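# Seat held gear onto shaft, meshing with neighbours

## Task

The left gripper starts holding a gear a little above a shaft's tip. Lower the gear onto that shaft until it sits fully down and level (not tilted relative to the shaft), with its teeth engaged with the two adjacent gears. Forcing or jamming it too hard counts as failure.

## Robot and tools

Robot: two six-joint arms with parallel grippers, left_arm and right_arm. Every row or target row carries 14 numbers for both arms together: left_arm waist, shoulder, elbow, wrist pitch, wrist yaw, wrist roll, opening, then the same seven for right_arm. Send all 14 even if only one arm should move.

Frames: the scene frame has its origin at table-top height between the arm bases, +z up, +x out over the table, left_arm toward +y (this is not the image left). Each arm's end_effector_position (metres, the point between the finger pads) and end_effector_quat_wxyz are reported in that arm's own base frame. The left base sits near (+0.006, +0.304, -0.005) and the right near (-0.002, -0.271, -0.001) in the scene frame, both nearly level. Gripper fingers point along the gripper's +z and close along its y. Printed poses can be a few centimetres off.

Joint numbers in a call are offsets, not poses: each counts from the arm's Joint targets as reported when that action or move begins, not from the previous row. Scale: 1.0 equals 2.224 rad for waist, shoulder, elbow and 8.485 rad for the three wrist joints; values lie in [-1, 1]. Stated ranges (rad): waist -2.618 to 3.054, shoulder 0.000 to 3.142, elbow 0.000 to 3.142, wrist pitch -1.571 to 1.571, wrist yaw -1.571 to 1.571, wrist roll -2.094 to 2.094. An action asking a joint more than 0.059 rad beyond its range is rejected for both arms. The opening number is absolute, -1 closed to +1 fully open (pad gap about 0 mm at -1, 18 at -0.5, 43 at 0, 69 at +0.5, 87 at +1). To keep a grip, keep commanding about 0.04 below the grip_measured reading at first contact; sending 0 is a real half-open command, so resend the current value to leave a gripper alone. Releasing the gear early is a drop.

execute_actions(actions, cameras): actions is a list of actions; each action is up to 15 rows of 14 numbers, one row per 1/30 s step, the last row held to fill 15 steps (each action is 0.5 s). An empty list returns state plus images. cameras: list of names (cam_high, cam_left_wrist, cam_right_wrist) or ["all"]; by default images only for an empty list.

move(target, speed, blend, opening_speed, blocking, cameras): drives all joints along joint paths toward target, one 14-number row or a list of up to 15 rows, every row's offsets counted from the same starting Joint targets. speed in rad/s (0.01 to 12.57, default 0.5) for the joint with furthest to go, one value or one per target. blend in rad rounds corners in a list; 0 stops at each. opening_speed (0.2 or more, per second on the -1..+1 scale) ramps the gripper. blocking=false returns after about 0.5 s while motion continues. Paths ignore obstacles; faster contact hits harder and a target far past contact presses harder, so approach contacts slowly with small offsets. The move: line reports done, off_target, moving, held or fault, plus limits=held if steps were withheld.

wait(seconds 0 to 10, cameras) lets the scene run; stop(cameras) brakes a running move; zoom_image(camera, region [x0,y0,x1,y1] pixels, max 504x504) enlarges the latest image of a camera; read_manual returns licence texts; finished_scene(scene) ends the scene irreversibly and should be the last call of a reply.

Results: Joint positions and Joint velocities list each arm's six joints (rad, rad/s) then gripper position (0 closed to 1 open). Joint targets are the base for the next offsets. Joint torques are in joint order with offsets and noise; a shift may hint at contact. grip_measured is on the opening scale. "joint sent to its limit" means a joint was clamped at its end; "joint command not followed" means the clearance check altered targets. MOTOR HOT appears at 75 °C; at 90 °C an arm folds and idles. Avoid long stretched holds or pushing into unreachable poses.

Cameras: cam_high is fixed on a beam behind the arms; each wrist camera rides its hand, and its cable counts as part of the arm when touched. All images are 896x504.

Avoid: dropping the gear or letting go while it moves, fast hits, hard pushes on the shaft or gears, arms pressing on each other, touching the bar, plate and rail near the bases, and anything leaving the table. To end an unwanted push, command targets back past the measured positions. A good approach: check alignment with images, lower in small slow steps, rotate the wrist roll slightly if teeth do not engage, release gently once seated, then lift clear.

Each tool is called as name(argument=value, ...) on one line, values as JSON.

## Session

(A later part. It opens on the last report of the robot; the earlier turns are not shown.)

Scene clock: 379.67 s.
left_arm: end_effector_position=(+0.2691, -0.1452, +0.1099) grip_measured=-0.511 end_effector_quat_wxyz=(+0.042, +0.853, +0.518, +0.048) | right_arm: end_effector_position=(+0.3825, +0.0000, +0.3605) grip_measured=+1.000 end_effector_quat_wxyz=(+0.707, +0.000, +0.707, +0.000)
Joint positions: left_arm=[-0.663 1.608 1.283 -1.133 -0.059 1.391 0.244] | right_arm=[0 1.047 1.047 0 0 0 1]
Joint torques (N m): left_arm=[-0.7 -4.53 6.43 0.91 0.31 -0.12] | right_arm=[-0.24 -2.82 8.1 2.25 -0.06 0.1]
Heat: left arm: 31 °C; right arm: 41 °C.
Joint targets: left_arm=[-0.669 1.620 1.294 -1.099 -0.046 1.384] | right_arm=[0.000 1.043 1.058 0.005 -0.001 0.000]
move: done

move(target=[0,0.0010,-0.0170,0.0004,0,0,-1,0,0,0,0,0,0,1], speed=0.08)

move(target=[0,0.0010,-0.0060,0.0012,0,0,-1,0,0,0,0,0,0,1], speed=0.08, cameras=["cam_left_wrist"])

zoom_image(camera="cam_left_wrist", region=[320, 30, 660, 320])

Scene clock: 386.03 s.
left_arm: end_effector_position=(+0.2688, -0.1450, +0.1090) grip_measured=-0.511 end_effector_quat_wxyz=(+0.042, +0.853, +0.518, +0.047) | right_arm: end_effector_position=(+0.3825, +0.0000, +0.3605) grip_measured=+1.000 end_effector_quat_wxyz=(+0.707, +0.000, +0.707, +0.000)
Joint positions: left_arm=[-0.663 1.608 1.279 -1.131 -0.059 1.391 0.244] | right_arm=[0 1.047 1.047 0 0 0 1]
Joint torques (N m): left_arm=[-0.62 -4.34 3.67 0.91 0.33 -0.1] | right_arm=[-0.24 -2.84 8.09 2.25 -0.06 0.09]
Heat: left arm: 31 °C; right arm: 41 °C.
Joint targets: left_arm=[-0.669 1.622 1.257 -1.096 -0.046 1.384] | right_arm=[0.000 1.043 1.058 0.005 -0.001 0.000]
move: done

Scene clock: 386.73 s.
left_arm: end_effector_position=(+0.2696, -0.1439, +0.1071) grip_measured=-0.511 end_effector_quat_wxyz=(+0.041, +0.853, +0.518, +0.051) | right_arm: end_effector_position=(+0.3825, +0.0000, +0.3605) grip_measured=+1.000 end_effector_quat_wxyz=(+0.707, +0.000, +0.707, +0.000)
Joint positions: left_arm=[-0.663 1.608 1.27 -1.121 -0.067 1.391 0.244] | right_arm=[0 1.047 1.047 0 0 0 1]
Joint torques (N m): left_arm=[-0.61 -4.18 3.38 0.92 0.39 -0.11] | right_arm=[-0.24 -2.82 8.1 2.25 -0.06 0.09]
Heat: left arm: 31 °C; right arm: 41 °C.
Joint targets: left_arm=[-0.669 1.625 1.243 -1.086 -0.046 1.384] | right_arm=[0.000 1.043 1.058 0.005 -0.001 0.000]
move: done
camera_calibration:
cam_left_wrist: T_world_to_cam=[[-0.876917, 0.46355, -0.127039, 0.315224], [0.184431, 0.568601, 0.801672, -0.0345349], [0.44385, 0.679569, -0.584109, 0.182121], [0, 0, 0, 1]] pos_world=[0.20196, -0.250249, 0.17411]
Images, in order (width x height): cam_left_wrist 896x504.

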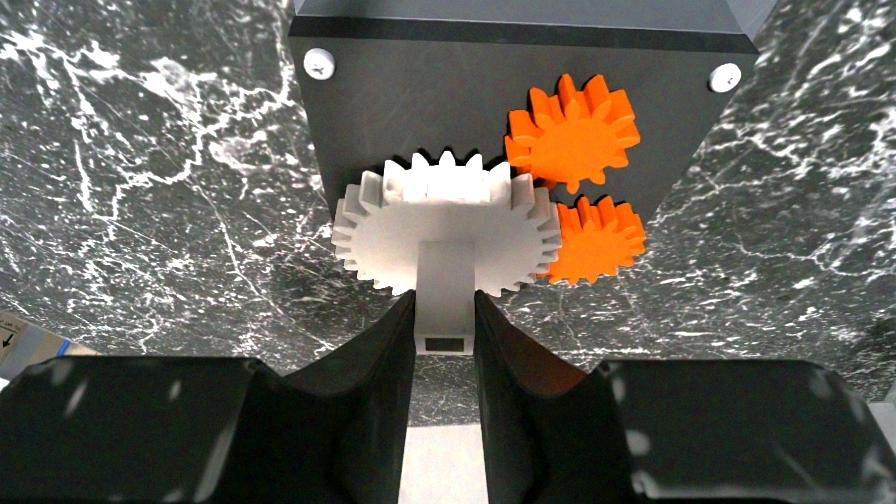

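Scaled by 1.482 from the camera's 896x504 image, which has a finer 1280x720 frame.

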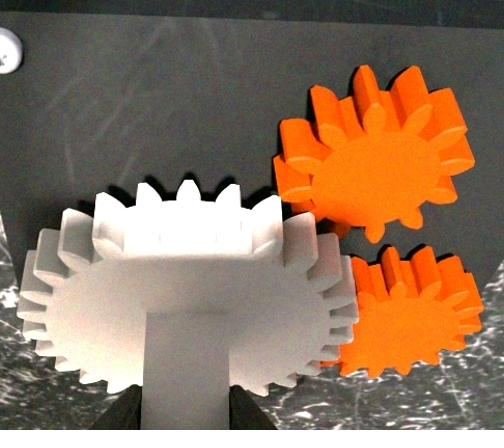

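move(target=[0,0.0010,-0.0060,0.0012,0,0,-1,0,0,0,0,0,0,1], speed=0.08)

move(target=[-0.0005,-0.0043,-0.0055,0.0003,0,0.0110,-1,0,0,0,0,0,0,1], speed=0.1)

move(target=[-0.0005,-0.0043,-0.0060,0.0003,0,0.0081,-1,0,0,0,0,0,0,1], speed=0.1)

Scene clock: 395.07 s.
left_arm: end_effector_position=(+0.2702, -0.1425, +0.1049) grip_measured=-0.511 end_effector_quat_wxyz=(+0.039, +0.853, +0.518, +0.055) | right_arm: end_effector_position=(+0.3825, +0.0000, +0.3605) grip_measured=+1.000 end_effector_quat_wxyz=(+0.707, +0.000, +0.707, +0.000)
Joint positions: left_arm=[-0.663 1.608 1.259 -1.11 -0.075 1.391 0.244] | right_arm=[0 1.047 1.047 0 0 0 1]
Joint torques (N m): left_arm=[-0.73 -3.99 3.15 0.9 0.53 -0.08] | right_arm=[-0.23 -2.84 8.1 2.25 -0.07 0.09]
Heat: left arm: 31 °C; right arm: 42 °C.
Joint targets: left_arm=[-0.669 1.627 1.230 -1.076 -0.045 1.384] | right_arm=[0.000 1.043 1.058 0.005 -0.001 0.000]
move: done

Scene clock: 396.43 s.
left_arm: end_effector_position=(+0.2715, -0.1424, +0.1034) grip_measured=-0.511 end_effector_quat_wxyz=(+0.034, +0.870, +0.490, +0.056) | right_arm: end_effector_position=(+0.3825, +0.0000, +0.3605) grip_measured=+1.000 end_effector_quat_wxyz=(+0.707, +0.000, +0.707, +0.000)
Joint positions: left_arm=[-0.663 1.608 1.252 -1.109 -0.078 1.457 0.244] | right_arm=[0 1.047 1.047 0 0 0 1]
Joint torques (N m): left_arm=[-0.7 -4.77 2.86 0.93 0.51 0.19] | right_arm=[-0.24 -2.84 8.09 2.25 -0.07 0.09]
Heat: left arm: 31 °C; right arm: 42 °C.
Joint targets: left_arm=[-0.671 1.617 1.217 -1.073 -0.046 1.478] | right_arm=[0.000 1.043 1.058 0.005 -0.001 0.000]
move: off_target (left_arm); left_arm: the wrist pitch is farthest, 0.036 rad from its target

Scene clock: 397.50 s.
left_arm: end_effector_position=(+0.2714, -0.1421, +0.1032) grip_measured=-0.511 end_effector_quat_wxyz=(+0.032, +0.885, +0.461, +0.057) | right_arm: end_effector_position=(+0.3825, +0.0000, +0.3605) grip_measured=+1.000 end_effector_quat_wxyz=(+0.707, +0.000, +0.707, +0.000)
Joint positions: left_arm=[-0.663 1.597 1.239 -1.107 -0.078 1.522 0.244] | right_arm=[0 1.047 1.047 0 0 0 1]
Joint torques (N m): left_arm=[-0.96 -4.64 2.77 0.93 0.55 0.21] | right_arm=[-0.24 -2.84 8.1 2.25 -0.07 0.09]
Heat: left arm: 31 °C; right arm: 42 °C.
Joint targets: left_arm=[-0.672 1.608 1.204 -1.071 -0.046 1.547] | right_arm=[0.000 1.043 1.058 0.005 -0.001 0.000]
move: off_target (left_arm); left_arm: the wrist pitch is farthest, 0.037 rad from its target

move(target=[0.002,0.001,-0.003,0.0008,0.0016,0.003,-1,0,0,0,0,0,0,1], speed=0.1, cameras=["cam_left_wrist","cam_high"])

zoom_image(camera="cam_left_wrist", region=[320, 30, 660, 320])

zoom_image(camera="cam_high", region=[460, 215, 560, 310])

Scene clock: 404.20 s.
left_arm: end_effector_position=(+0.2716, -0.1422, +0.1031) grip_measured=-0.511 end_effector_quat_wxyz=(+0.032, +0.889, +0.452, +0.058) | right_arm: end_effector_position=(+0.3825, +0.0000, +0.3605) grip_measured=+1.000 end_effector_quat_wxyz=(+0.707, +0.000, +0.707, +0.000)
Joint positions: left_arm=[-0.663 1.594 1.236 -1.106 -0.078 1.541 0.244] | right_arm=[0 1.047 1.047 0 0 0 1]
Joint torques (N m): left_arm=[-0.5 -4.08 2.5 0.97 0.68 0.3] | right_arm=[-0.24 -2.84 8.1 2.25 -0.07 0.09]
Heat: left arm: 31 °C; right arm: 42 °C.
Joint targets: left_arm=[-0.667 1.610 1.198 -1.064 -0.032 1.572] | right_arm=[0.000 1.043 1.058 0.005 -0.001 0.000]
move: off_target (left_arm); left_arm: the wrist yaw is farthest, 0.046 rad from its target
camera_calibration:
cam_left_wrist: T_world_to_cam=[[-0.798382, 0.591451, -0.113013, 0.311136], [0.261458, 0.509568, 0.819744, -0.063892], [0.542426, 0.624921, -0.56147, 0.140913], [0, 0, 0, 1]] pos_world=[0.188675, -0.239524, 0.166656]
Images, in order (width x height): cam_high 896x504, cam_left_wrist 896x504.

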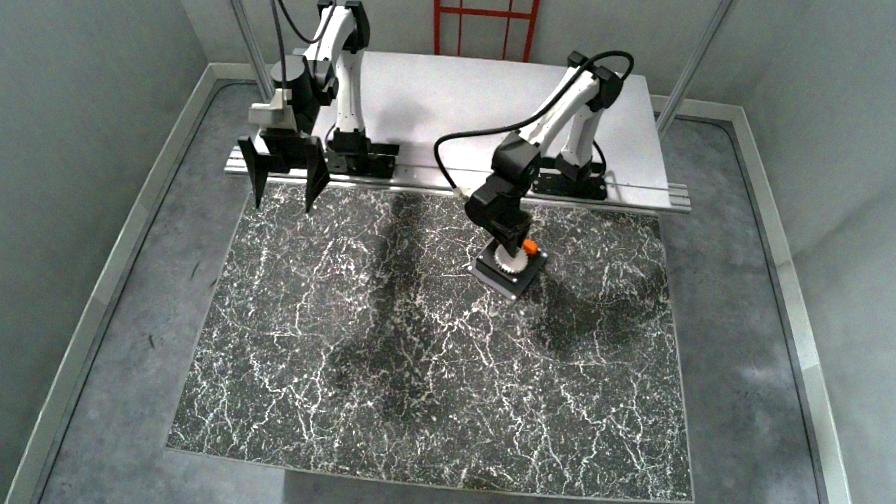

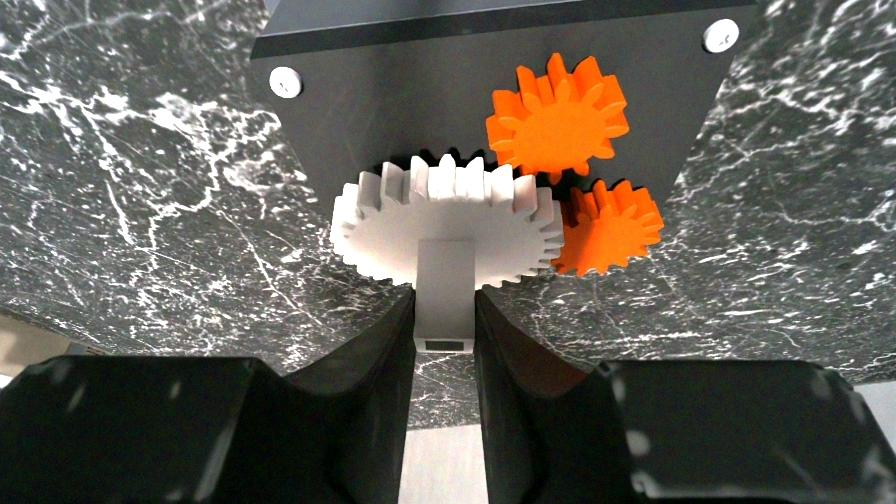

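Scaled by 1.482 from the camera's 896x504 image, which has a finer 1280x720 frame.

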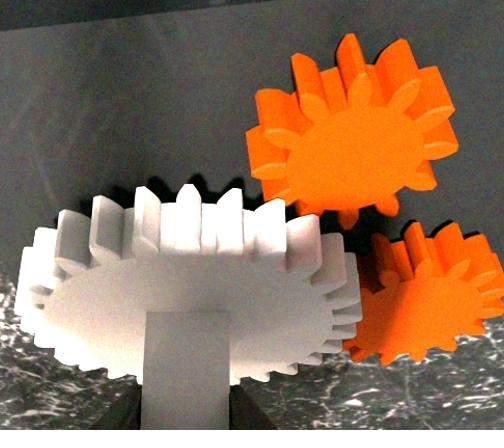

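Scaled by 5.040 from the camera's 896x504 image, which has a finer 1280x720 frame.

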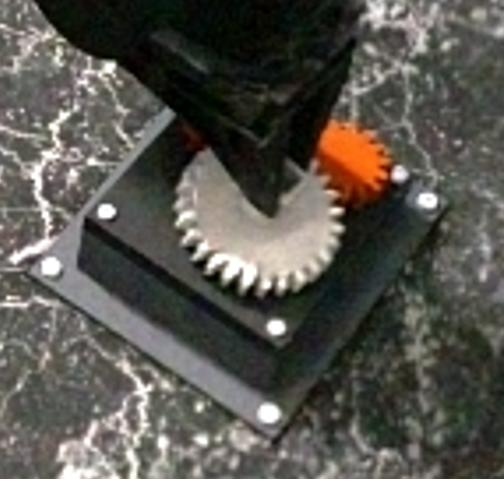

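move(target=[0.002,-0.0045,0.0165,-0.0045,-0.0040,-0.0025,-1,0,0,0,0,0,0,1], speed=0.1)

move(target=[0,0,0,0,0,0,-0.42,0,0,0,0,0,0,1], opening_speed=0.3, cameras=["cam_left_wrist","cam_high"])

zoom_image(camera="cam_left_wrist", region=[320, 30, 660, 320])

Scene clock: 413.80 s.
left_arm: end_effector_position=(+0.2718, -0.1418, +0.1036) grip_measured=-0.511 end_effector_quat_wxyz=(+0.031, +0.889, +0.452, +0.059) | right_arm: end_effector_position=(+0.3825, +0.0000, +0.3605) grip_measured=+1.000 end_effector_quat_wxyz=(+0.707, +0.000, +0.707, +0.000)
Joint positions: left_arm=[-0.663 1.594 1.236 -1.107 -0.08 1.541 0.244] | right_arm=[0 1.047 1.047 0 0 0 1]
Joint torques (N m): left_arm=[-0.05 -4.82 5.3 0.62 0.31 0.1] | right_arm=[-0.24 -2.84 8.09 2.25 -0.07 0.09]
Heat: left arm: 30 °C; right arm: 42 °C.
Joint targets: left_arm=[-0.663 1.600 1.234 -1.102 -0.066 1.551] | right_arm=[0.000 1.043 1.058 0.005 -0.001 0.000]
move: done

Scene clock: 415.93 s.
left_arm: end_effector_position=(+0.2714, -0.1426, +0.1033) grip_measured=-0.420 end_effector_quat_wxyz=(+0.032, +0.889, +0.452, +0.057) | right_arm: end_effector_position=(+0.3825, +0.0000, +0.3605) grip_measured=+1.000 end_effector_quat_wxyz=(+0.707, +0.000, +0.707, +0.000)
Joint positions: left_arm=[-0.663 1.594 1.236 -1.106 -0.075 1.541 0.29] | right_arm=[0 1.047 1.047 0 0 0 1]
Joint torques (N m): left_arm=[-0.09 -4.89 5.3 0.6 0.24 0.06] | right_arm=[-0.24 -2.84 8.1 2.25 -0.06 0.09]
Heat: left arm: 30 °C; right arm: 42 °C.
Joint targets: left_arm=[-0.663 1.600 1.234 -1.102 -0.066 1.551] | right_arm=[0.000 1.043 1.058 0.005 -0.001 0.000]
move: done
camera_calibration:
cam_left_wrist: T_world_to_cam=[[-0.798367, 0.591349, -0.113649, 0.311371], [0.26245, 0.511571, 0.818178, -0.0635585], [0.541968, 0.62338, -0.563621, 0.141518], [0, 0, 0, 1]] pos_world=[0.188571, -0.239834, 0.167152]
Images, in order (width x height): cam_high 896x504, cam_left_wrist 896x504.

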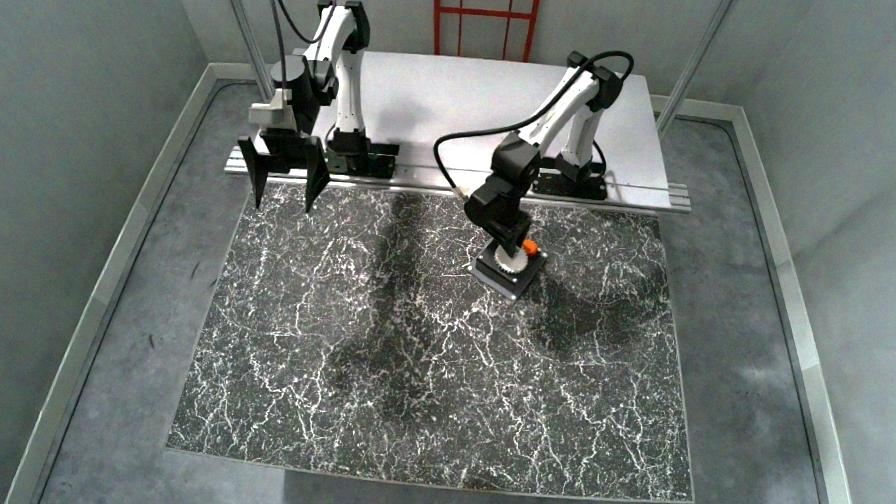

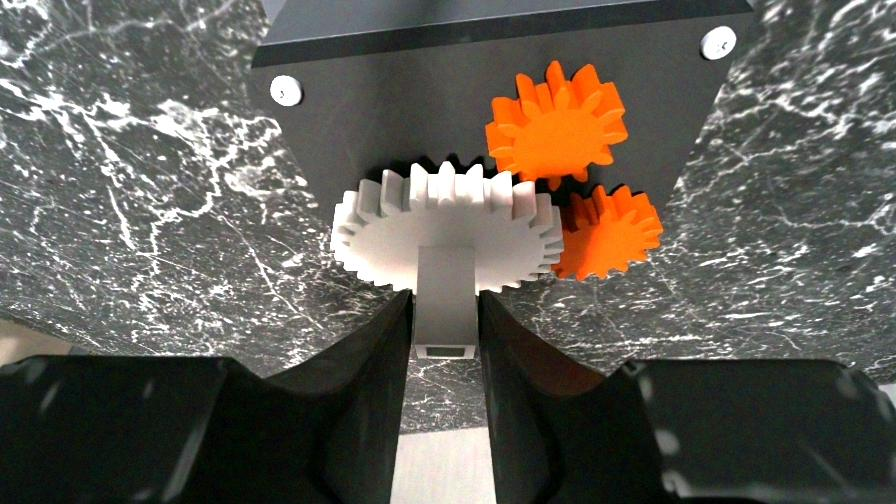

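Scaled by 1.482 from the camera's 896x504 image, which has a finer 1280x720 frame.

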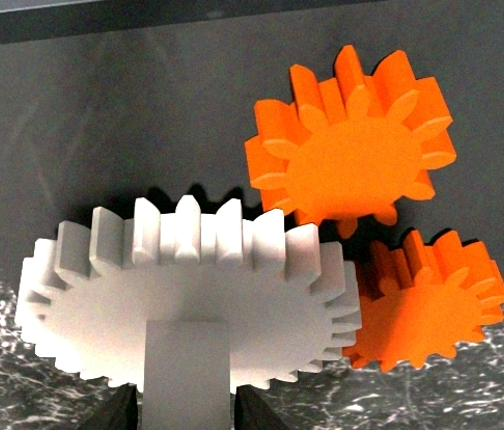

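move(target=[[0,0,0,0,0,0,-0.49,0,0,0,0,0,0,1],[0.0016,0.0178,0.0215,-0.0009,0,-0.0289,-0.49,0,0,0,0,0,0,1]], speed=0.12, opening_speed=0.3, cameras=["cam_left_wrist"])

zoom_image(camera="cam_left_wrist", region=[320, 30, 660, 320])

Scene clock: 435.63 s.
left_arm: end_effector_position=(+0.2706, -0.1433, +0.1024) grip_measured=-0.490 end_effector_quat_wxyz=(+0.042, +0.834, +0.547, +0.055) | right_arm: end_effector_position=(+0.3825, +0.0000, +0.3605) grip_measured=+1.000 end_effector_quat_wxyz=(+0.707, +0.000, +0.707, +0.000)
Joint positions: left_arm=[-0.663 1.62 1.263 -1.099 -0.077 1.323 0.255] | right_arm=[0 1.047 1.047 0 0 0 1]
Joint torques (N m): left_arm=[0.38 -4.12 7.06 0.51 0.28 -0.21] | right_arm=[-0.24 -2.84 8.1 2.25 -0.07 0.09]
Heat: left arm: 31 °C; right arm: 42 °C.
Joint targets: left_arm=[-0.659 1.640 1.282 -1.110 -0.066 1.306] | right_arm=[0.000 1.043 1.058 0.005 -0.001 0.000]
move: done
camera_calibration:
cam_left_wrist: T_world_to_cam=[[-0.90578, 0.401899, -0.134308, 0.314999], [0.139501, 0.582101, 0.80106, -0.0171113], [0.400127, 0.706848, -0.583321, 0.194224], [0, 0, 0, 1]] pos_world=[0.209992, -0.253924, 0.169309]
Images, in order (width x height): cam_left_wrist 896x504.

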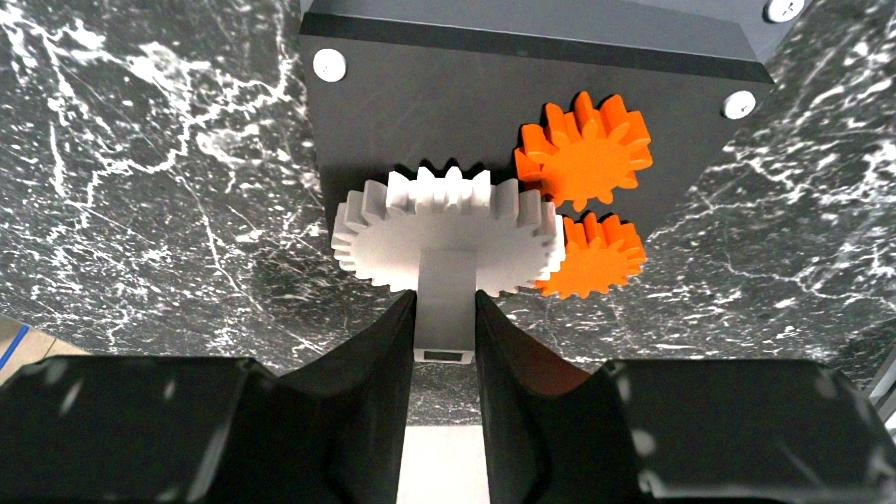

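Scaled by 1.482 from the camera's 896x504 image, which has a finer 1280x720 frame.

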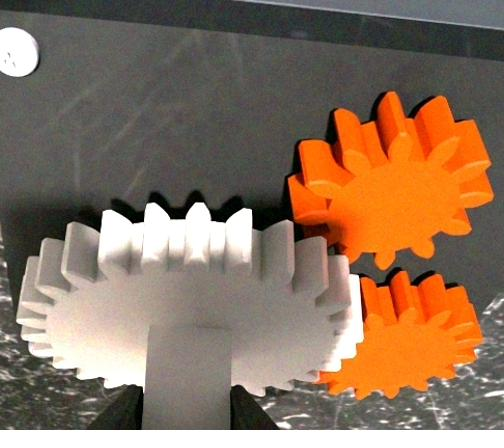

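move(target=[[0,0,0,0,0,0,-1,0,0,0,0,0,0,1],[0,-0.0063,0.0382,-0.0114,0,0,-1,0,0,0,0,0,0,1]], speed=0.15, cameras=["cam_left_wrist"])

move(target=[0.0670,0,0,0,0,0.0177,-1,0,0,0,0,0,0,1], speed=0.3, cameras=["cam_left_wrist","cam_high"])

zoom_image(camera="cam_left_wrist", region=[320, 0, 680, 320])

Scene clock: 480.80 s.
left_arm: end_effector_position=(+0.2703, -0.1441, +0.1218) grip_measured=-0.507 end_effector_quat_wxyz=(+0.039, +0.834, +0.548, +0.051) | right_arm: end_effector_position=(+0.3825, +0.0000, +0.3605) grip_measured=+1.000 end_effector_quat_wxyz=(+0.707, +0.000, +0.707, +0.000)
Joint positions: left_arm=[-0.663 1.622 1.344 -1.185 -0.072 1.318 0.246] | right_arm=[0 1.047 1.047 0 0 0 1]
Joint torques (N m): left_arm=[0.25 -5.46 7.3 0.44 0.21 -0.19] | right_arm=[-0.24 -2.84 8.1 2.25 -0.07 0.09]
Heat: left arm: 33 °C; right arm: 42 °C.
Joint targets: left_arm=[-0.659 1.626 1.367 -1.206 -0.066 1.306] | right_arm=[0.000 1.043 1.058 0.005 -0.001 0.000]
move: done
camera_calibration:
cam_left_wrist: T_world_to_cam=[[-0.908397, 0.398544, -0.126403, 0.316871], [0.144189, 0.582385, 0.800024, -0.0332806], [0.39246, 0.708513, -0.586502, 0.208912], [0, 0, 0, 1]] pos_world=[0.210654, -0.254921, 0.189206]
Images, in order (width x height): cam_left_wrist 896x504.

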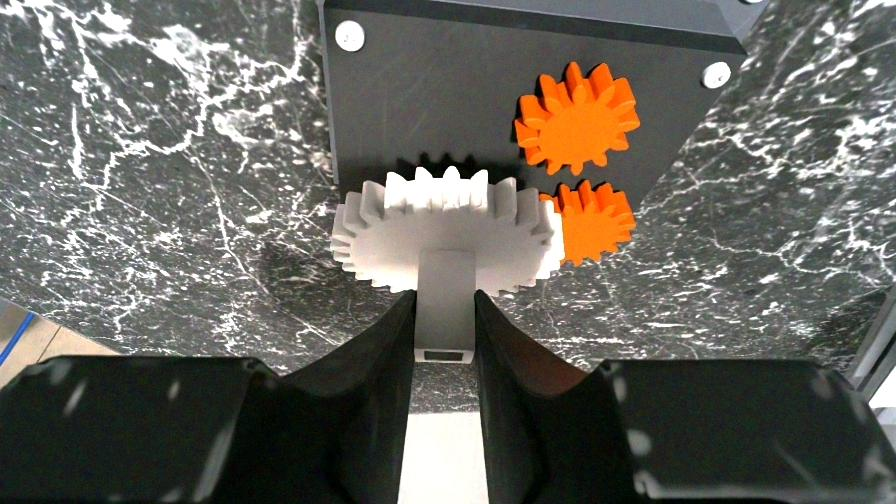

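Scene clock: 481.97 s.
left_arm: end_effector_position=(+0.2924, -0.1052, +0.1222) grip_measured=-0.507 end_effector_quat_wxyz=(+0.032, +0.827, +0.559, +0.054) | right_arm: end_effector_position=(+0.3825, +0.0000, +0.3605) grip_measured=+1.000 end_effector_quat_wxyz=(+0.707, +0.000, +0.707, +0.000)
Joint positions: left_arm=[-0.517 1.622 1.344 -1.187 -0.068 1.438 0.246] | right_arm=[0 1.047 1.047 0 0 0 1]
Joint torques (N m): left_arm=[0.49 -5.39 7.38 0.38 0.18 0.15] | right_arm=[-0.24 -2.84 8.09 2.25 -0.07 0.09]
Heat: left arm: 33 °C; right arm: 42 °C.
Joint targets: left_arm=[-0.510 1.626 1.367 -1.207 -0.066 1.456] | right_arm=[0.000 1.043 1.058 0.005 -0.001 0.000]
move: done
camera_calibration:
cam_left_wrist: T_world_to_cam=[[-0.919171, 0.375637, -0.118416, 0.321289], [0.131287, 0.575676, 0.80707, -0.0572117], [0.371334, 0.726288, -0.57846, 0.179966], [0, 0, 0, 1]] pos_world=[0.236003, -0.21846, 0.188323]
Images, in order (width x height): cam_high 896x504, cam_left_wrist 896x504.

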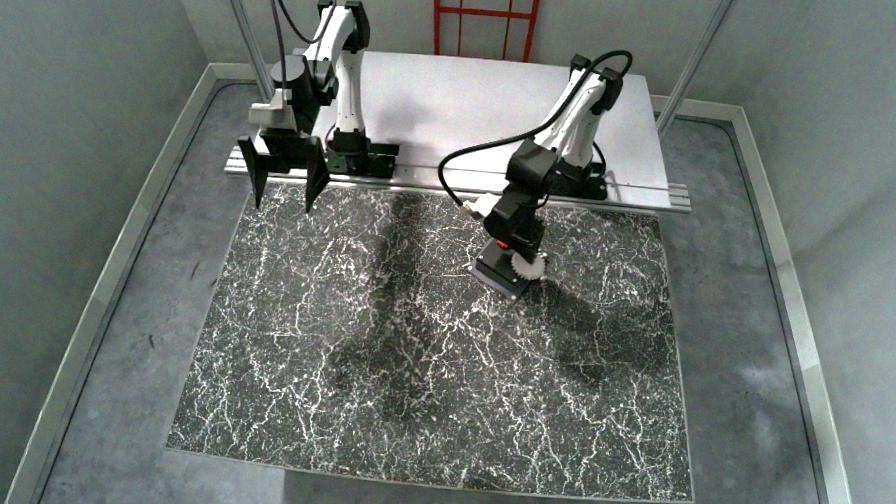

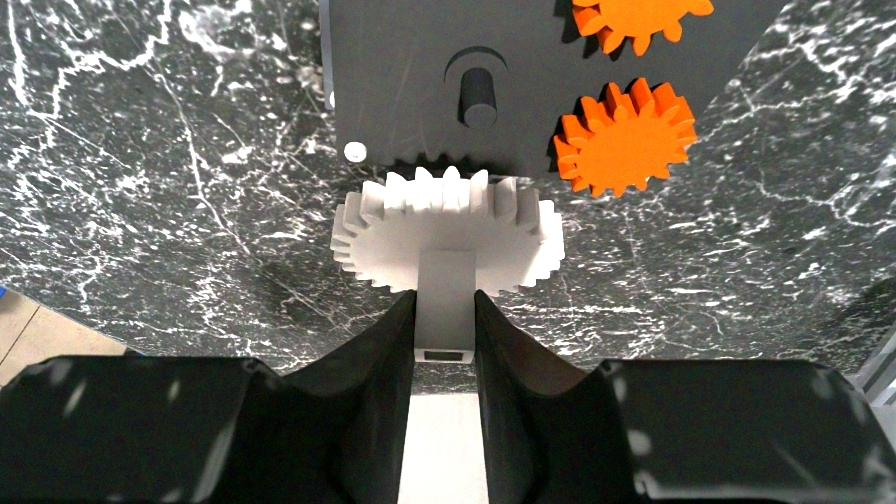

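Scaled by 1.400 from the camera's 896x504 image, which has a finer 1280x720 frame.

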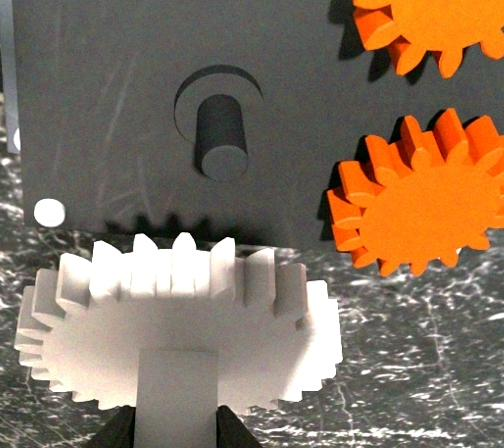

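move(target=[[-0.1156,0.0207,0.0,-0.0008,-0.0238,-0.0260,-1,0,0,0,0,0,0,1],[-0.1156,0.0207,-0.0333,0.0067,-0.0238,-0.0260,-1,0,0,0,0,0,0,1]], speed=[0.35,0.15], cameras=["cam_left_wrist","cam_high"])

zoom_image(camera="cam_high", region=[460, 215, 560, 310])

Scene clock: 545.43 s.
left_arm: end_effector_position=(+0.2694, -0.1440, +0.1137) grip_measured=-0.507 end_effector_quat_wxyz=(-0.002, +0.836, +0.533, +0.130) | right_arm: end_effector_position=(+0.3825, +0.0000, +0.3605) grip_measured=+1.000 end_effector_quat_wxyz=(+0.707, +0.000, +0.707, +0.000)
Joint positions: left_arm=[-0.764 1.657 1.304 -1.158 -0.255 1.249 0.246] | right_arm=[0 1.047 1.047 0 0 0 1]
Joint torques (N m): left_arm=[-0.4 -4.67 4.64 0.58 -0.15 -0.17] | right_arm=[-0.24 -2.84 8.1 2.25 -0.07 0.09]
Heat: left arm: 36 °C; right arm: 43 °C.
Joint targets: left_arm=[-0.767 1.672 1.293 -1.150 -0.268 1.235] | right_arm=[0.000 1.043 1.058 0.005 -0.001 0.000]
move: done
camera_calibration:
cam_left_wrist: T_world_to_cam=[[-0.889436, 0.435119, -0.139915, 0.316741], [0.0784875, 0.446975, 0.891097, -0.0388568], [0.450271, 0.781592, -0.431707, 0.181797], [0, 0, 0, 1]] pos_world=[0.202912, -0.262543, 0.157425]
Images, in order (width x height): cam_high 896x504, cam_left_wrist 896x504.

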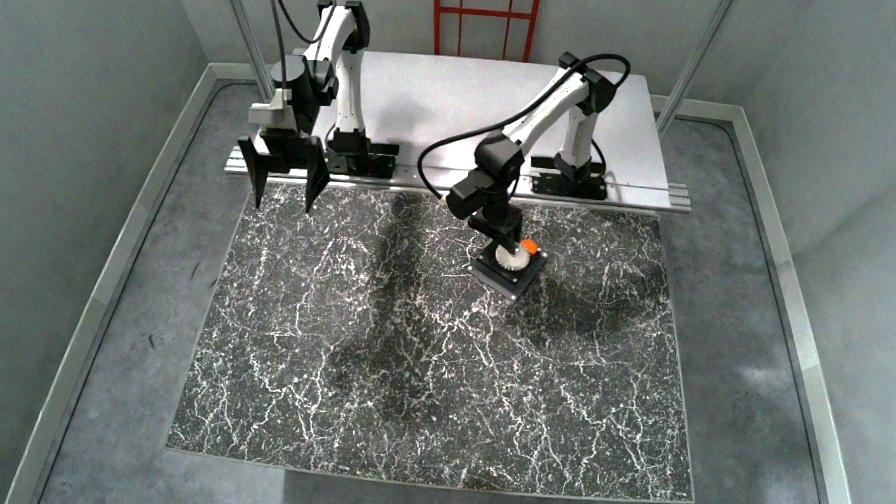

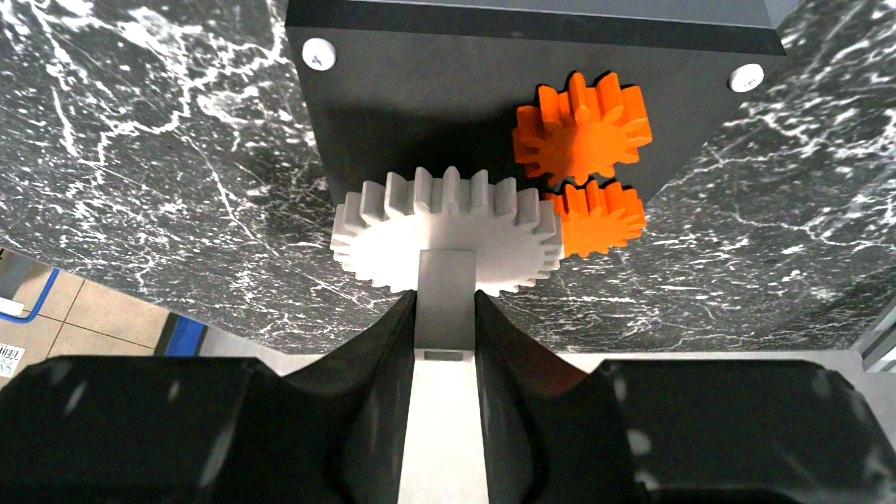

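Scaled by 5.040 from the camera's 896x504 image, which has a finer 1280x720 frame.

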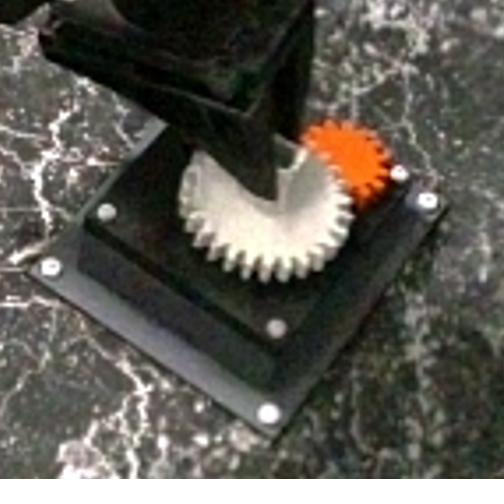

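move(target=[0.001,0,-0.0126,0.0033,0,0,-1,0,0,0,0,0,0,1], speed=0.1)

move(target=[0.0003,0,-0.0050,0.0013,0,0,-1,0,0,0,0,0,0,1], speed=0.1)

Scene clock: 554.53 s.
left_arm: end_effector_position=(+0.2693, -0.1441, +0.1073) grip_measured=-0.507 end_effector_quat_wxyz=(+0.000, +0.836, +0.534, +0.131) | right_arm: end_effector_position=(+0.3825, +0.0000, +0.3605) grip_measured=+1.000 end_effector_quat_wxyz=(+0.707, +0.000, +0.707, +0.000)
Joint positions: left_arm=[-0.764 1.657 1.278 -1.129 -0.254 1.248 0.246] | right_arm=[0 1.047 1.047 0 0 0 1]
Joint torques (N m): left_arm=[-0.27 -4.71 4.44 0.57 -0.15 -0.15] | right_arm=[-0.24 -2.84 8.1 2.25 -0.07 0.09]
Heat: left arm: 35 °C; right arm: 43 °C.
Joint targets: left_arm=[-0.765 1.672 1.265 -1.122 -0.268 1.235] | right_arm=[0.000 1.043 1.058 0.005 -0.001 0.000]
move: done

Scene clock: 555.23 s.
left_arm: end_effector_position=(+0.2693, -0.1439, +0.1066) grip_measured=-0.507 end_effector_quat_wxyz=(+0.000, +0.835, +0.534, +0.131) | right_arm: end_effector_position=(+0.3825, +0.0000, +0.3605) grip_measured=+1.000 end_effector_quat_wxyz=(+0.707, +0.000, +0.707, +0.000)
Joint positions: left_arm=[-0.764 1.657 1.275 -1.126 -0.255 1.248 0.246] | right_arm=[0 1.047 1.047 0 0 0 1]
Joint torques (N m): left_arm=[-0.16 -4.79 3.74 0.67 -0.13 -0.15] | right_arm=[-0.25 -2.84 8.1 2.25 -0.07 0.09]
Heat: left arm: 35 °C; right arm: 43 °C.
Joint targets: left_arm=[-0.764 1.672 1.254 -1.111 -0.268 1.235] | right_arm=[0.000 1.043 1.058 0.005 -0.001 0.000]
move: done

move(target=[0.0095,0,0,0,0,0.0010,-1,0,0,0,0,0,0,1], speed=0.03)

Scene clock: 559.70 s.
left_arm: end_effector_position=(+0.2695, -0.1436, +0.1066) grip_measured=-0.507 end_effector_quat_wxyz=(+0.000, +0.835, +0.534, +0.131) | right_arm: end_effector_position=(+0.3825, +0.0000, +0.3605) grip_measured=+1.000 end_effector_quat_wxyz=(+0.707, +0.000, +0.707, +0.000)
Joint positions: left_arm=[-0.763 1.657 1.275 -1.126 -0.255 1.248 0.246] | right_arm=[0 1.047 1.047 0 0 0 1]
Joint torques (N m): left_arm=[1.73 -4.75 3.67 0.66 -0.15 -0.07] | right_arm=[-0.23 -2.82 8.1 2.25 -0.07 0.1]
Heat: left arm: 35 °C; right arm: 43 °C.
Joint targets: left_arm=[-0.743 1.672 1.254 -1.111 -0.268 1.244] | right_arm=[0.000 1.043 1.058 0.005 -0.001 0.000]
move: done

move(target=[0.0035,0,0,0,0,0.0010,-1,0,0,0,0,0,0,1], speed=0.03)

Scene clock: 562.20 s.
left_arm: end_effector_position=(+0.2696, -0.1433, +0.1064) grip_measured=-0.507 end_effector_quat_wxyz=(+0.000, +0.835, +0.535, +0.129) | right_arm: end_effector_position=(+0.3825, +0.0000, +0.3605) grip_measured=+1.000 end_effector_quat_wxyz=(+0.707, +0.000, +0.707, +0.000)
Joint positions: left_arm=[-0.761 1.657 1.275 -1.126 -0.252 1.248 0.246] | right_arm=[0 1.047 1.047 0 0 0 1]
Joint torques (N m): left_arm=[2.14 -4.68 3.69 0.67 -0.18 -0.01] | right_arm=[-0.24 -2.82 8.1 2.25 -0.06 0.09]
Heat: left arm: 35 °C; right arm: 43 °C.
Joint targets: left_arm=[-0.736 1.672 1.254 -1.111 -0.268 1.252] | right_arm=[0.000 1.043 1.058 0.005 -0.001 0.000]
move: done

move(target=[-0.002,0,-0.0050,0.0013,0,0,-1,0,0,0,0,0,0,1], speed=0.08)

Scene clock: 566.27 s.
left_arm: end_effector_position=(+0.2696, -0.1433, +0.1059) grip_measured=-0.507 end_effector_quat_wxyz=(+0.000, +0.835, +0.535, +0.129) | right_arm: end_effector_position=(+0.3825, +0.0000, +0.3605) grip_measured=+1.000 end_effector_quat_wxyz=(+0.707, +0.000, +0.707, +0.000)
Joint positions: left_arm=[-0.761 1.657 1.273 -1.124 -0.252 1.248 0.246] | right_arm=[0 1.047 1.047 0 0 0 1]
Joint torques (N m): left_arm=[1.81 -4.63 2.97 0.77 -0.19 0.02] | right_arm=[-0.24 -2.84 8.1 2.25 -0.06 0.09]
Heat: left arm: 34 °C; right arm: 43 °C.
Joint targets: left_arm=[-0.740 1.672 1.243 -1.100 -0.268 1.252] | right_arm=[0.000 1.043 1.058 0.005 -0.001 0.000]
move: done

move(target=[-0.0160,0,0,0,0,-0.001,-1,0,0,0,0,0,0,1], speed=0.04)

Scene clock: 569.87 s.
left_arm: end_effector_position=(+0.2690, -0.1439, +0.1060) grip_measured=-0.507 end_effector_quat_wxyz=(-0.003, +0.837, +0.530, +0.137) | right_arm: end_effector_position=(+0.3825, +0.0000, +0.3605) grip_measured=+1.000 end_effector_quat_wxyz=(+0.707, +0.000, +0.707, +0.000)
Joint positions: left_arm=[-0.772 1.657 1.268 -1.122 -0.268 1.248 0.246] | right_arm=[0 1.047 1.047 0 0 0 1]
Joint torques (N m): left_arm=[-0.42 -4.64 3.33 0.74 0.01 -0.1] | right_arm=[-0.24 -2.84 8.1 2.25 -0.07 0.09]
Heat: left arm: 34 °C; right arm: 43 °C.
Joint targets: left_arm=[-0.775 1.672 1.243 -1.099 -0.268 1.244] | right_arm=[0.000 1.043 1.058 0.005 -0.001 0.000]
move: done

move(target=[[0,0,0.0080,-0.0020,0,0,-1,0,0,0,0,0,0,1],[-0.0060,0,0.0080,-0.0020,0,-0.001,-1,0,0,0,0,0,0,1]], speed=0.05)

Scene clock: 576.47 s.
left_arm: end_effector_position=(+0.2684, -0.1456, +0.1067) grip_measured=-0.507 end_effector_quat_wxyz=(-0.003, +0.839, +0.526, +0.141) | right_arm: end_effector_position=(+0.3825, +0.0000, +0.3605) grip_measured=+1.000 end_effector_quat_wxyz=(+0.707, +0.000, +0.707, +0.000)
Joint positions: left_arm=[-0.782 1.657 1.268 -1.122 -0.276 1.248 0.246] | right_arm=[0 1.047 1.047 0 0 0 1]
Joint torques (N m): left_arm=[-0.68 -4.71 4.88 0.54 0.08 -0.16] | right_arm=[-0.24 -2.84 8.09 2.25 -0.07 0.09]
Heat: left arm: 33 °C; right arm: 43 °C.
Joint targets: left_arm=[-0.789 1.672 1.260 -1.116 -0.268 1.235] | right_arm=[0.000 1.043 1.058 0.005 -0.001 0.000]
move: done

move(target=[[0,0,-0.0040,0.0010,0,0,-1,0,0,0,0,0,0,1],[0.0238,0,-0.0040,0.0010,0,0.0062,-1,0,0,0,0,0,0,1]], speed=0.04)

Scene clock: 612.87 s.
left_arm: end_effector_position=(+0.2699, -0.1434, +0.1057) grip_measured=-0.507 end_effector_quat_wxyz=(-0.004, +0.841, +0.524, +0.134) | right_arm: end_effector_position=(+0.3825, +0.0000, +0.3605) grip_measured=+1.000 end_effector_quat_wxyz=(+0.707, +0.000, +0.707, +0.000)
Joint positions: left_arm=[-0.767 1.657 1.268 -1.122 -0.263 1.269 0.246] | right_arm=[0 1.047 1.047 0 0 0 1]
Joint torques (N m): left_arm=[2.74 -4.7 4.11 0.65 -0.06 0.2] | right_arm=[-0.24 -2.84 8.1 2.25 -0.06 0.09]
Heat: left arm: 32 °C; right arm: 43 °C.
Joint targets: left_arm=[-0.736 1.672 1.252 -1.108 -0.268 1.288] | right_arm=[0.000 1.043 1.058 0.005 -0.001 0.000]
move: done

move(target=[[-0.0075,0,0,0,0,-0.002,-1,0,0,0,0,0,0,1],[-0.0075,0.0070,0.0140,0,0,-0.002,-1,0,0,0,0,0,0,1]], speed=0.04)

Scene clock: 622.30 s.
left_arm: end_effector_position=(+0.2703, -0.1441, +0.1064) grip_measured=-0.507 end_effector_quat_wxyz=(-0.002, +0.841, +0.524, +0.134) | right_arm: end_effector_position=(+0.3825, +0.0000, +0.3605) grip_measured=+1.000 end_effector_quat_wxyz=(+0.707, +0.000, +0.707, +0.000)
Joint positions: left_arm=[-0.767 1.657 1.272 -1.123 -0.261 1.269 0.246] | right_arm=[0 1.047 1.047 0 0 0 1]
Joint torques (N m): left_arm=[1.09 -3.44 6.27 0.65 -0.07 0] | right_arm=[-0.24 -2.84 8.1 2.25 -0.07 0.1]
Heat: left arm: 32 °C; right arm: 43 °C.
Joint targets: left_arm=[-0.752 1.688 1.283 -1.108 -0.268 1.271] | right_arm=[0.000 1.043 1.058 0.005 -0.001 0.000]
move: done

move(target=[0,0.0050,0.0020,0,0,0,-1,0,0,0,0,0,0,1], speed=0.04)

move(target=[0,0.0030,0.0030,0,0,0,-1,0,0,0,0,0,0,1], speed=0.04)

Scene clock: 628.47 s.
left_arm: end_effector_position=(+0.2705, -0.1443, +0.1062) grip_measured=-0.507 end_effector_quat_wxyz=(-0.006, +0.841, +0.524, +0.133) | right_arm: end_effector_position=(+0.3825, +0.0000, +0.3605) grip_measured=+1.000 end_effector_quat_wxyz=(+0.707, +0.000, +0.707, +0.000)
Joint positions: left_arm=[-0.767 1.666 1.281 -1.131 -0.261 1.269 0.246] | right_arm=[0 1.047 1.047 0 0 0 1]
Joint torques (N m): left_arm=[1.17 -3.28 5.96 0.72 -0.1 0] | right_arm=[-0.25 -2.82 8.1 2.25 -0.07 0.1]
Heat: left arm: 33 °C; right arm: 43 °C.
Joint targets: left_arm=[-0.752 1.698 1.287 -1.108 -0.268 1.271] | right_arm=[0.000 1.043 1.058 0.005 -0.001 0.000]
move: done

Scene clock: 629.17 s.
left_arm: end_effector_position=(+0.2707, -0.1445, +0.1060) grip_measured=-0.507 end_effector_quat_wxyz=(-0.009, +0.842, +0.523, +0.132) | right_arm: end_effector_position=(+0.3825, +0.0000, +0.3605) grip_measured=+1.000 end_effector_quat_wxyz=(+0.707, +0.000, +0.707, +0.000)
Joint positions: left_arm=[-0.767 1.672 1.287 -1.137 -0.261 1.269 0.246] | right_arm=[0 1.047 1.047 0 0 0 1]
Joint torques (N m): left_arm=[1.1 -3.36 5.86 0.75 -0.08 0.01] | right_arm=[-0.24 -2.84 8.1 2.25 -0.07 0.09]
Heat: left arm: 33 °C; right arm: 43 °C.
Joint targets: left_arm=[-0.752 1.705 1.294 -1.108 -0.268 1.271] | right_arm=[0.000 1.043 1.058 0.005 -0.001 0.000]
move: done

move(target=[0,0,-0.0030,0,-0.0035,0,-1,0,0,0,0,0,0,1], speed=0.03)

Scene clock: 642.07 s.
left_arm: end_effector_position=(+0.2708, -0.1443, +0.1061) grip_measured=-0.507 end_effector_quat_wxyz=(-0.009, +0.842, +0.523, +0.133) | right_arm: end_effector_position=(+0.3825, +0.0000, +0.3605) grip_measured=+1.000 end_effector_quat_wxyz=(+0.707, +0.000, +0.707, +0.000)
Joint positions: left_arm=[-0.767 1.672 1.287 -1.137 -0.262 1.269 0.246] | right_arm=[0 1.047 1.047 0 0 0 1]
Joint torques (N m): left_arm=[1.25 -3.38 5.48 0.76 -0.42 0] | right_arm=[-0.24 -2.84 8.1 2.25 -0.06 0.09]
Heat: left arm: 33 °C; right arm: 43 °C.
Joint targets: left_arm=[-0.752 1.705 1.287 -1.108 -0.298 1.271] | right_arm=[0.000 1.043 1.058 0.005 -0.001 0.000]
move: done

move(target=[0,-0.0060,0,0,0,0,-1,0,0,0,0,0,0,1], speed=0.04)

Scene clock: 663.33 s.
left_arm: end_effector_position=(+0.2708, -0.1443, +0.1061) grip_measured=-0.507 end_effector_quat_wxyz=(-0.009, +0.842, +0.523, +0.133) | right_arm: end_effector_position=(+0.3825, +0.0000, +0.3605) grip_measured=+1.000 end_effector_quat_wxyz=(+0.707, +0.000, +0.707, +0.000)
Joint positions: left_arm=[-0.767 1.672 1.287 -1.137 -0.262 1.269 0.246] | right_arm=[0 1.047 1.047 0 0 0 1]
Joint torques (N m): left_arm=[1.16 -4.45 5.5 0.75 -0.42 -0.01] | right_arm=[-0.24 -2.84 8.1 2.25 -0.07 0.09]
Heat: left arm: 34 °C; right arm: 43 °C.
Joint targets: left_arm=[-0.752 1.692 1.287 -1.108 -0.298 1.271] | right_arm=[0.000 1.043 1.058 0.005 -0.001 0.000]
move: off_target (left_arm); left_arm: the wrist yaw is farthest, 0.036 rad from its target

move(target=[0,0,0,0,-0.0025,0,-1,0,0,0,0,0,0,1], speed=0.04)

move(target=[0,0,0,0,-0.0025,0,-1,0,0,0,0,0,0,1], speed=0.04)

Scene clock: 668.17 s.
left_arm: end_effector_position=(+0.2710, -0.1442, +0.1063) grip_measured=-0.507 end_effector_quat_wxyz=(-0.009, +0.842, +0.523, +0.133) | right_arm: end_effector_position=(+0.3825, +0.0000, +0.3605) grip_measured=+1.000 end_effector_quat_wxyz=(+0.707, +0.000, +0.707, +0.000)
Joint positions: left_arm=[-0.767 1.672 1.287 -1.137 -0.264 1.269 0.246] | right_arm=[0 1.047 1.047 0 0 0 1]
Joint torques (N m): left_arm=[1.18 -4.45 5.35 0.76 -0.68 0] | right_arm=[-0.24 -2.84 8.09 2.25 -0.07 0.1]
Heat: left arm: 34 °C; right arm: 43 °C.
Joint targets: left_arm=[-0.752 1.692 1.287 -1.108 -0.319 1.271] | right_arm=[0.000 1.043 1.058 0.005 -0.001 0.000]
move: off_target (left_arm); left_arm: the wrist yaw is farthest, 0.055 rad from its target

Scene clock: 668.93 s.
left_arm: end_effector_position=(+0.2712, -0.1440, +0.1064) grip_measured=-0.507 end_effector_quat_wxyz=(-0.010, +0.841, +0.523, +0.134) | right_arm: end_effector_position=(+0.3825, +0.0000, +0.3605) grip_measured=+1.000 end_effector_quat_wxyz=(+0.707, +0.000, +0.707, +0.000)
Joint positions: left_arm=[-0.767 1.672 1.287 -1.137 -0.265 1.269 0.246] | right_arm=[0 1.047 1.047 0 0 0 1]
Joint torques (N m): left_arm=[1.2 -4.41 5.48 0.77 -0.9 -0.03] | right_arm=[-0.24 -2.84 8.1 2.25 -0.07 0.09]
Heat: left arm: 34 °C; right arm: 43 °C.
Joint targets: left_arm=[-0.752 1.692 1.287 -1.108 -0.340 1.271] | right_arm=[0.000 1.043 1.058 0.005 -0.001 0.000]
move: off_target (left_arm); left_arm: the wrist yaw is farthest, 0.075 rad from its target

move(target=[0,0.0030,-0.0060,-0.001,0.0100,0,-1,0,0,0,0,0,0,1], speed=0.06)

move(target=[0,0,-0.0040,-0.0015,0.0020,0,-1,0,0,0,0,0,0,1], speed=0.06)

Scene clock: 676.30 s.
left_arm: end_effector_position=(+0.2705, -0.1444, +0.1060) grip_measured=-0.507 end_effector_quat_wxyz=(-0.009, +0.842, +0.523, +0.132) | right_arm: end_effector_position=(+0.3825, +0.0000, +0.3605) grip_measured=+1.000 end_effector_quat_wxyz=(+0.707, +0.000, +0.707, +0.000)
Joint positions: left_arm=[-0.767 1.672 1.287 -1.138 -0.261 1.269 0.246] | right_arm=[0 1.047 1.047 0 0 0 1]
Joint torques (N m): left_arm=[1.26 -3.97 4.36 0.67 0.08 0.02] | right_arm=[-0.24 -2.84 8.1 2.25 -0.06 0.1]
Heat: left arm: 34 °C; right arm: 43 °C.
Joint targets: left_arm=[-0.752 1.698 1.274 -1.117 -0.255 1.271] | right_arm=[0.000 1.043 1.058 0.005 -0.001 0.000]
move: done

Scene clock: 677.00 s.
left_arm: end_effector_position=(+0.2701, -0.1446, +0.1058) grip_measured=-0.507 end_effector_quat_wxyz=(-0.009, +0.842, +0.523, +0.130) | right_arm: end_effector_position=(+0.3825, +0.0000, +0.3605) grip_measured=+1.000 end_effector_quat_wxyz=(+0.707, +0.000, +0.707, +0.000)
Joint positions: left_arm=[-0.767 1.672 1.287 -1.139 -0.258 1.269 0.246] | right_arm=[0 1.047 1.047 0 0 0 1]
Joint torques (N m): left_arm=[1.16 -3.86 3.64 0.58 0.24 0] | right_arm=[-0.24 -2.84 8.1 2.25 -0.07 0.09]
Heat: left arm: 34 °C; right arm: 43 °C.
Joint targets: left_arm=[-0.752 1.698 1.265 -1.129 -0.238 1.271] | right_arm=[0.000 1.043 1.058 0.005 -0.001 0.000]
move: done

move(target=[0,0,0,-0.0030,0,0,-1,0,0,0,0,0,0,1], speed=0.06)

move(target=[0,0,0,-0.0020,0,0,-1,0,0,0,0,0,0,1], speed=0.06)

Scene clock: 681.03 s.
left_arm: end_effector_position=(+0.2698, -0.1444, +0.1058) grip_measured=-0.507 end_effector_quat_wxyz=(-0.010, +0.842, +0.523, +0.130) | right_arm: end_effector_position=(+0.3825, +0.0000, +0.3605) grip_measured=+1.000 end_effector_quat_wxyz=(+0.707, +0.000, +0.707, +0.000)
Joint positions: left_arm=[-0.767 1.672 1.287 -1.14 -0.258 1.269 0.246] | right_arm=[0 1.047 1.047 0 0 0 1]
Joint torques (N m): left_arm=[1.17 -3.88 3.69 0.33 0.24 -0.01] | right_arm=[-0.25 -2.82 8.1 2.25 -0.06 0.09]
Heat: left arm: 34 °C; right arm: 43 °C.
Joint targets: left_arm=[-0.752 1.698 1.265 -1.155 -0.238 1.271] | right_arm=[0.000 1.043 1.058 0.005 -0.001 0.000]
move: done

Scene clock: 681.73 s.
left_arm: end_effector_position=(+0.2696, -0.1441, +0.1058) grip_measured=-0.507 end_effector_quat_wxyz=(-0.011, +0.842, +0.523, +0.130) | right_arm: end_effector_position=(+0.3825, +0.0000, +0.3605) grip_measured=+1.000 end_effector_quat_wxyz=(+0.707, +0.000, +0.707, +0.000)
Joint positions: left_arm=[-0.767 1.672 1.287 -1.142 -0.258 1.269 0.246] | right_arm=[0 1.047 1.047 0 0 0 1]
Joint torques (N m): left_arm=[1.13 -3.74 3.71 0.2 0.22 -0.01] | right_arm=[-0.24 -2.84 8.1 2.25 -0.07 0.09]
Heat: left arm: 33 °C; right arm: 43 °C.
Joint targets: left_arm=[-0.752 1.698 1.265 -1.172 -0.238 1.271] | right_arm=[0.000 1.043 1.058 0.005 -0.001 0.000]
move: done

move(target=[[0,-0.009,0.0270,-0.0006,0,0,-1,0,0,0,0,0,0,1],[0,-0.0328,-0.0009,0.0055,0,-0.0024,-1,0,0,0,0,0,0,1]], speed=0.12, cameras=["cam_left_wrist"])

zoom_image(camera="cam_left_wrist", region=[320, 60, 680, 380])

Scene clock: 812.50 s.
left_arm: end_effector_position=(+0.2684, -0.1443, +0.1064) grip_measured=-0.507 end_effector_quat_wxyz=(-0.002, +0.841, +0.526, +0.126) | right_arm: end_effector_position=(+0.3825, +0.0000, +0.3605) grip_measured=+1.000 end_effector_quat_wxyz=(+0.707, +0.000, +0.707, +0.000)
Joint positions: left_arm=[-0.763 1.657 1.277 -1.132 -0.245 1.267 0.246] | right_arm=[0 1.047 1.047 0 0 0 1]
Joint torques (N m): left_arm=[0.77 -8.43 4.33 0.54 0.11 -0.23] | right_arm=[-0.24 -2.82 8.09 2.25 -0.07 0.1]
Heat: left arm: 32 °C; right arm: 44 °C.
Joint targets: left_arm=[-0.753 1.626 1.263 -1.125 -0.238 1.251] | right_arm=[0.000 1.043 1.058 0.005 -0.001 0.000]
move: done
camera_calibration:
cam_left_wrist: T_world_to_cam=[[-0.883405, 0.449642, -0.131977, 0.314596], [0.0950433, 0.447701, 0.889118, -0.0363006], [0.458871, 0.772908, -0.438237, 0.176427], [0, 0, 0, 1]] pos_world=[0.200408, -0.261565, 0.151112]
Images, in order (width x height): cam_left_wrist 896x504.

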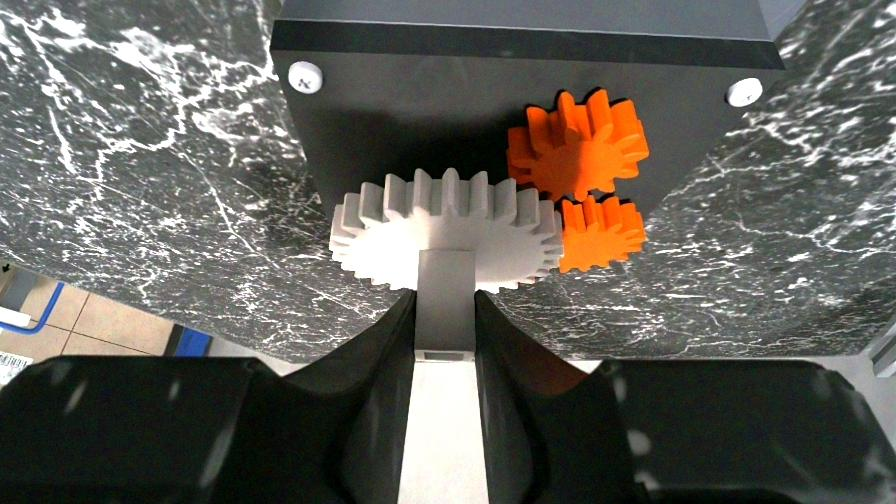

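Scaled by 1.400 from the camera's 896x504 image, which has a finer 1280x720 frame.

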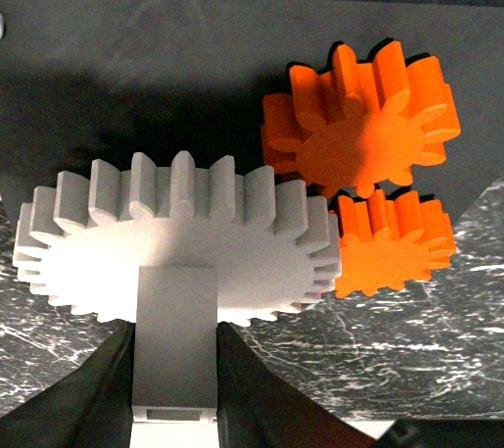

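move(target=[[0,0,0.0180,-0.0047,0,0,-1,0,0,0,0,0,0,1],[-0.0351,0.0387,0.0400,-0.0097,-0.0141,-0.0072,-1,0,0,0,0,0,0,1]], speed=0.15, cameras=["cam_left_wrist"])

zoom_image(camera="cam_left_wrist", region=[320, 60, 680, 380])

Scene clock: 832.27 s.
left_arm: end_effector_position=(+0.2684, -0.1502, +0.1165) grip_measured=-0.507 end_effector_quat_wxyz=(-0.023, +0.836, +0.522, +0.168) | right_arm: end_effector_position=(+0.3825, +0.0000, +0.3605) grip_measured=+1.000 end_effector_quat_wxyz=(+0.707, +0.000, +0.707, +0.000)
Joint positions: left_arm=[-0.825 1.697 1.329 -1.185 -0.339 1.204 0.246] | right_arm=[0 1.047 1.047 0 0 0 1]
Joint torques (N m): left_arm=[-0.68 -4.9 7.25 0.2 -0.25 -0.21] | right_arm=[-0.24 -2.84 8.1 2.25 -0.07 0.09]
Heat: left arm: 32 °C; right arm: 44 °C.
Joint targets: left_arm=[-0.831 1.712 1.352 -1.207 -0.358 1.189] | right_arm=[0.000 1.043 1.058 0.005 -0.001 0.000]
move: done
camera_calibration:
cam_left_wrist: T_world_to_cam=[[-0.877884, 0.457941, -0.140036, 0.319263], [0.0482272, 0.375488, 0.925572, -0.0451005], [0.476439, 0.805791, -0.35172, 0.175623], [0, 0, 0, 1]] pos_world=[0.198778, -0.270785, 0.148222]
Images, in order (width x height): cam_left_wrist 896x504.

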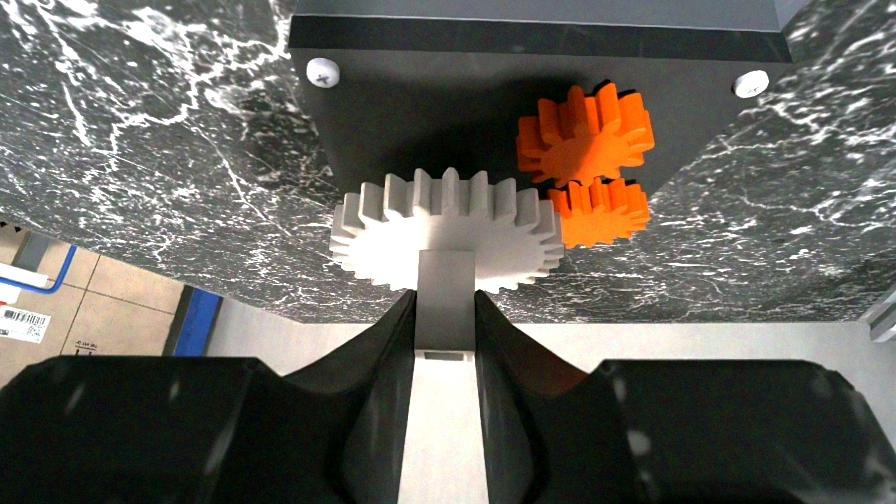

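Scaled by 1.400 from the camera's 896x504 image, which has a finer 1280x720 frame.

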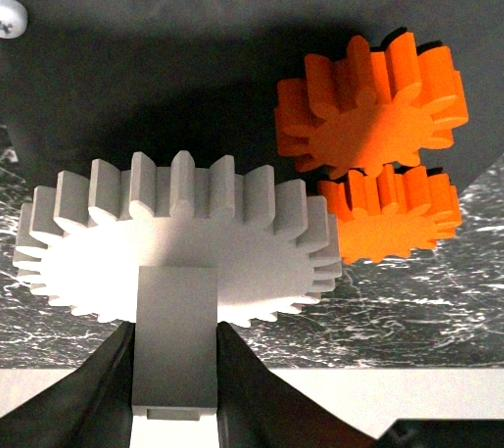

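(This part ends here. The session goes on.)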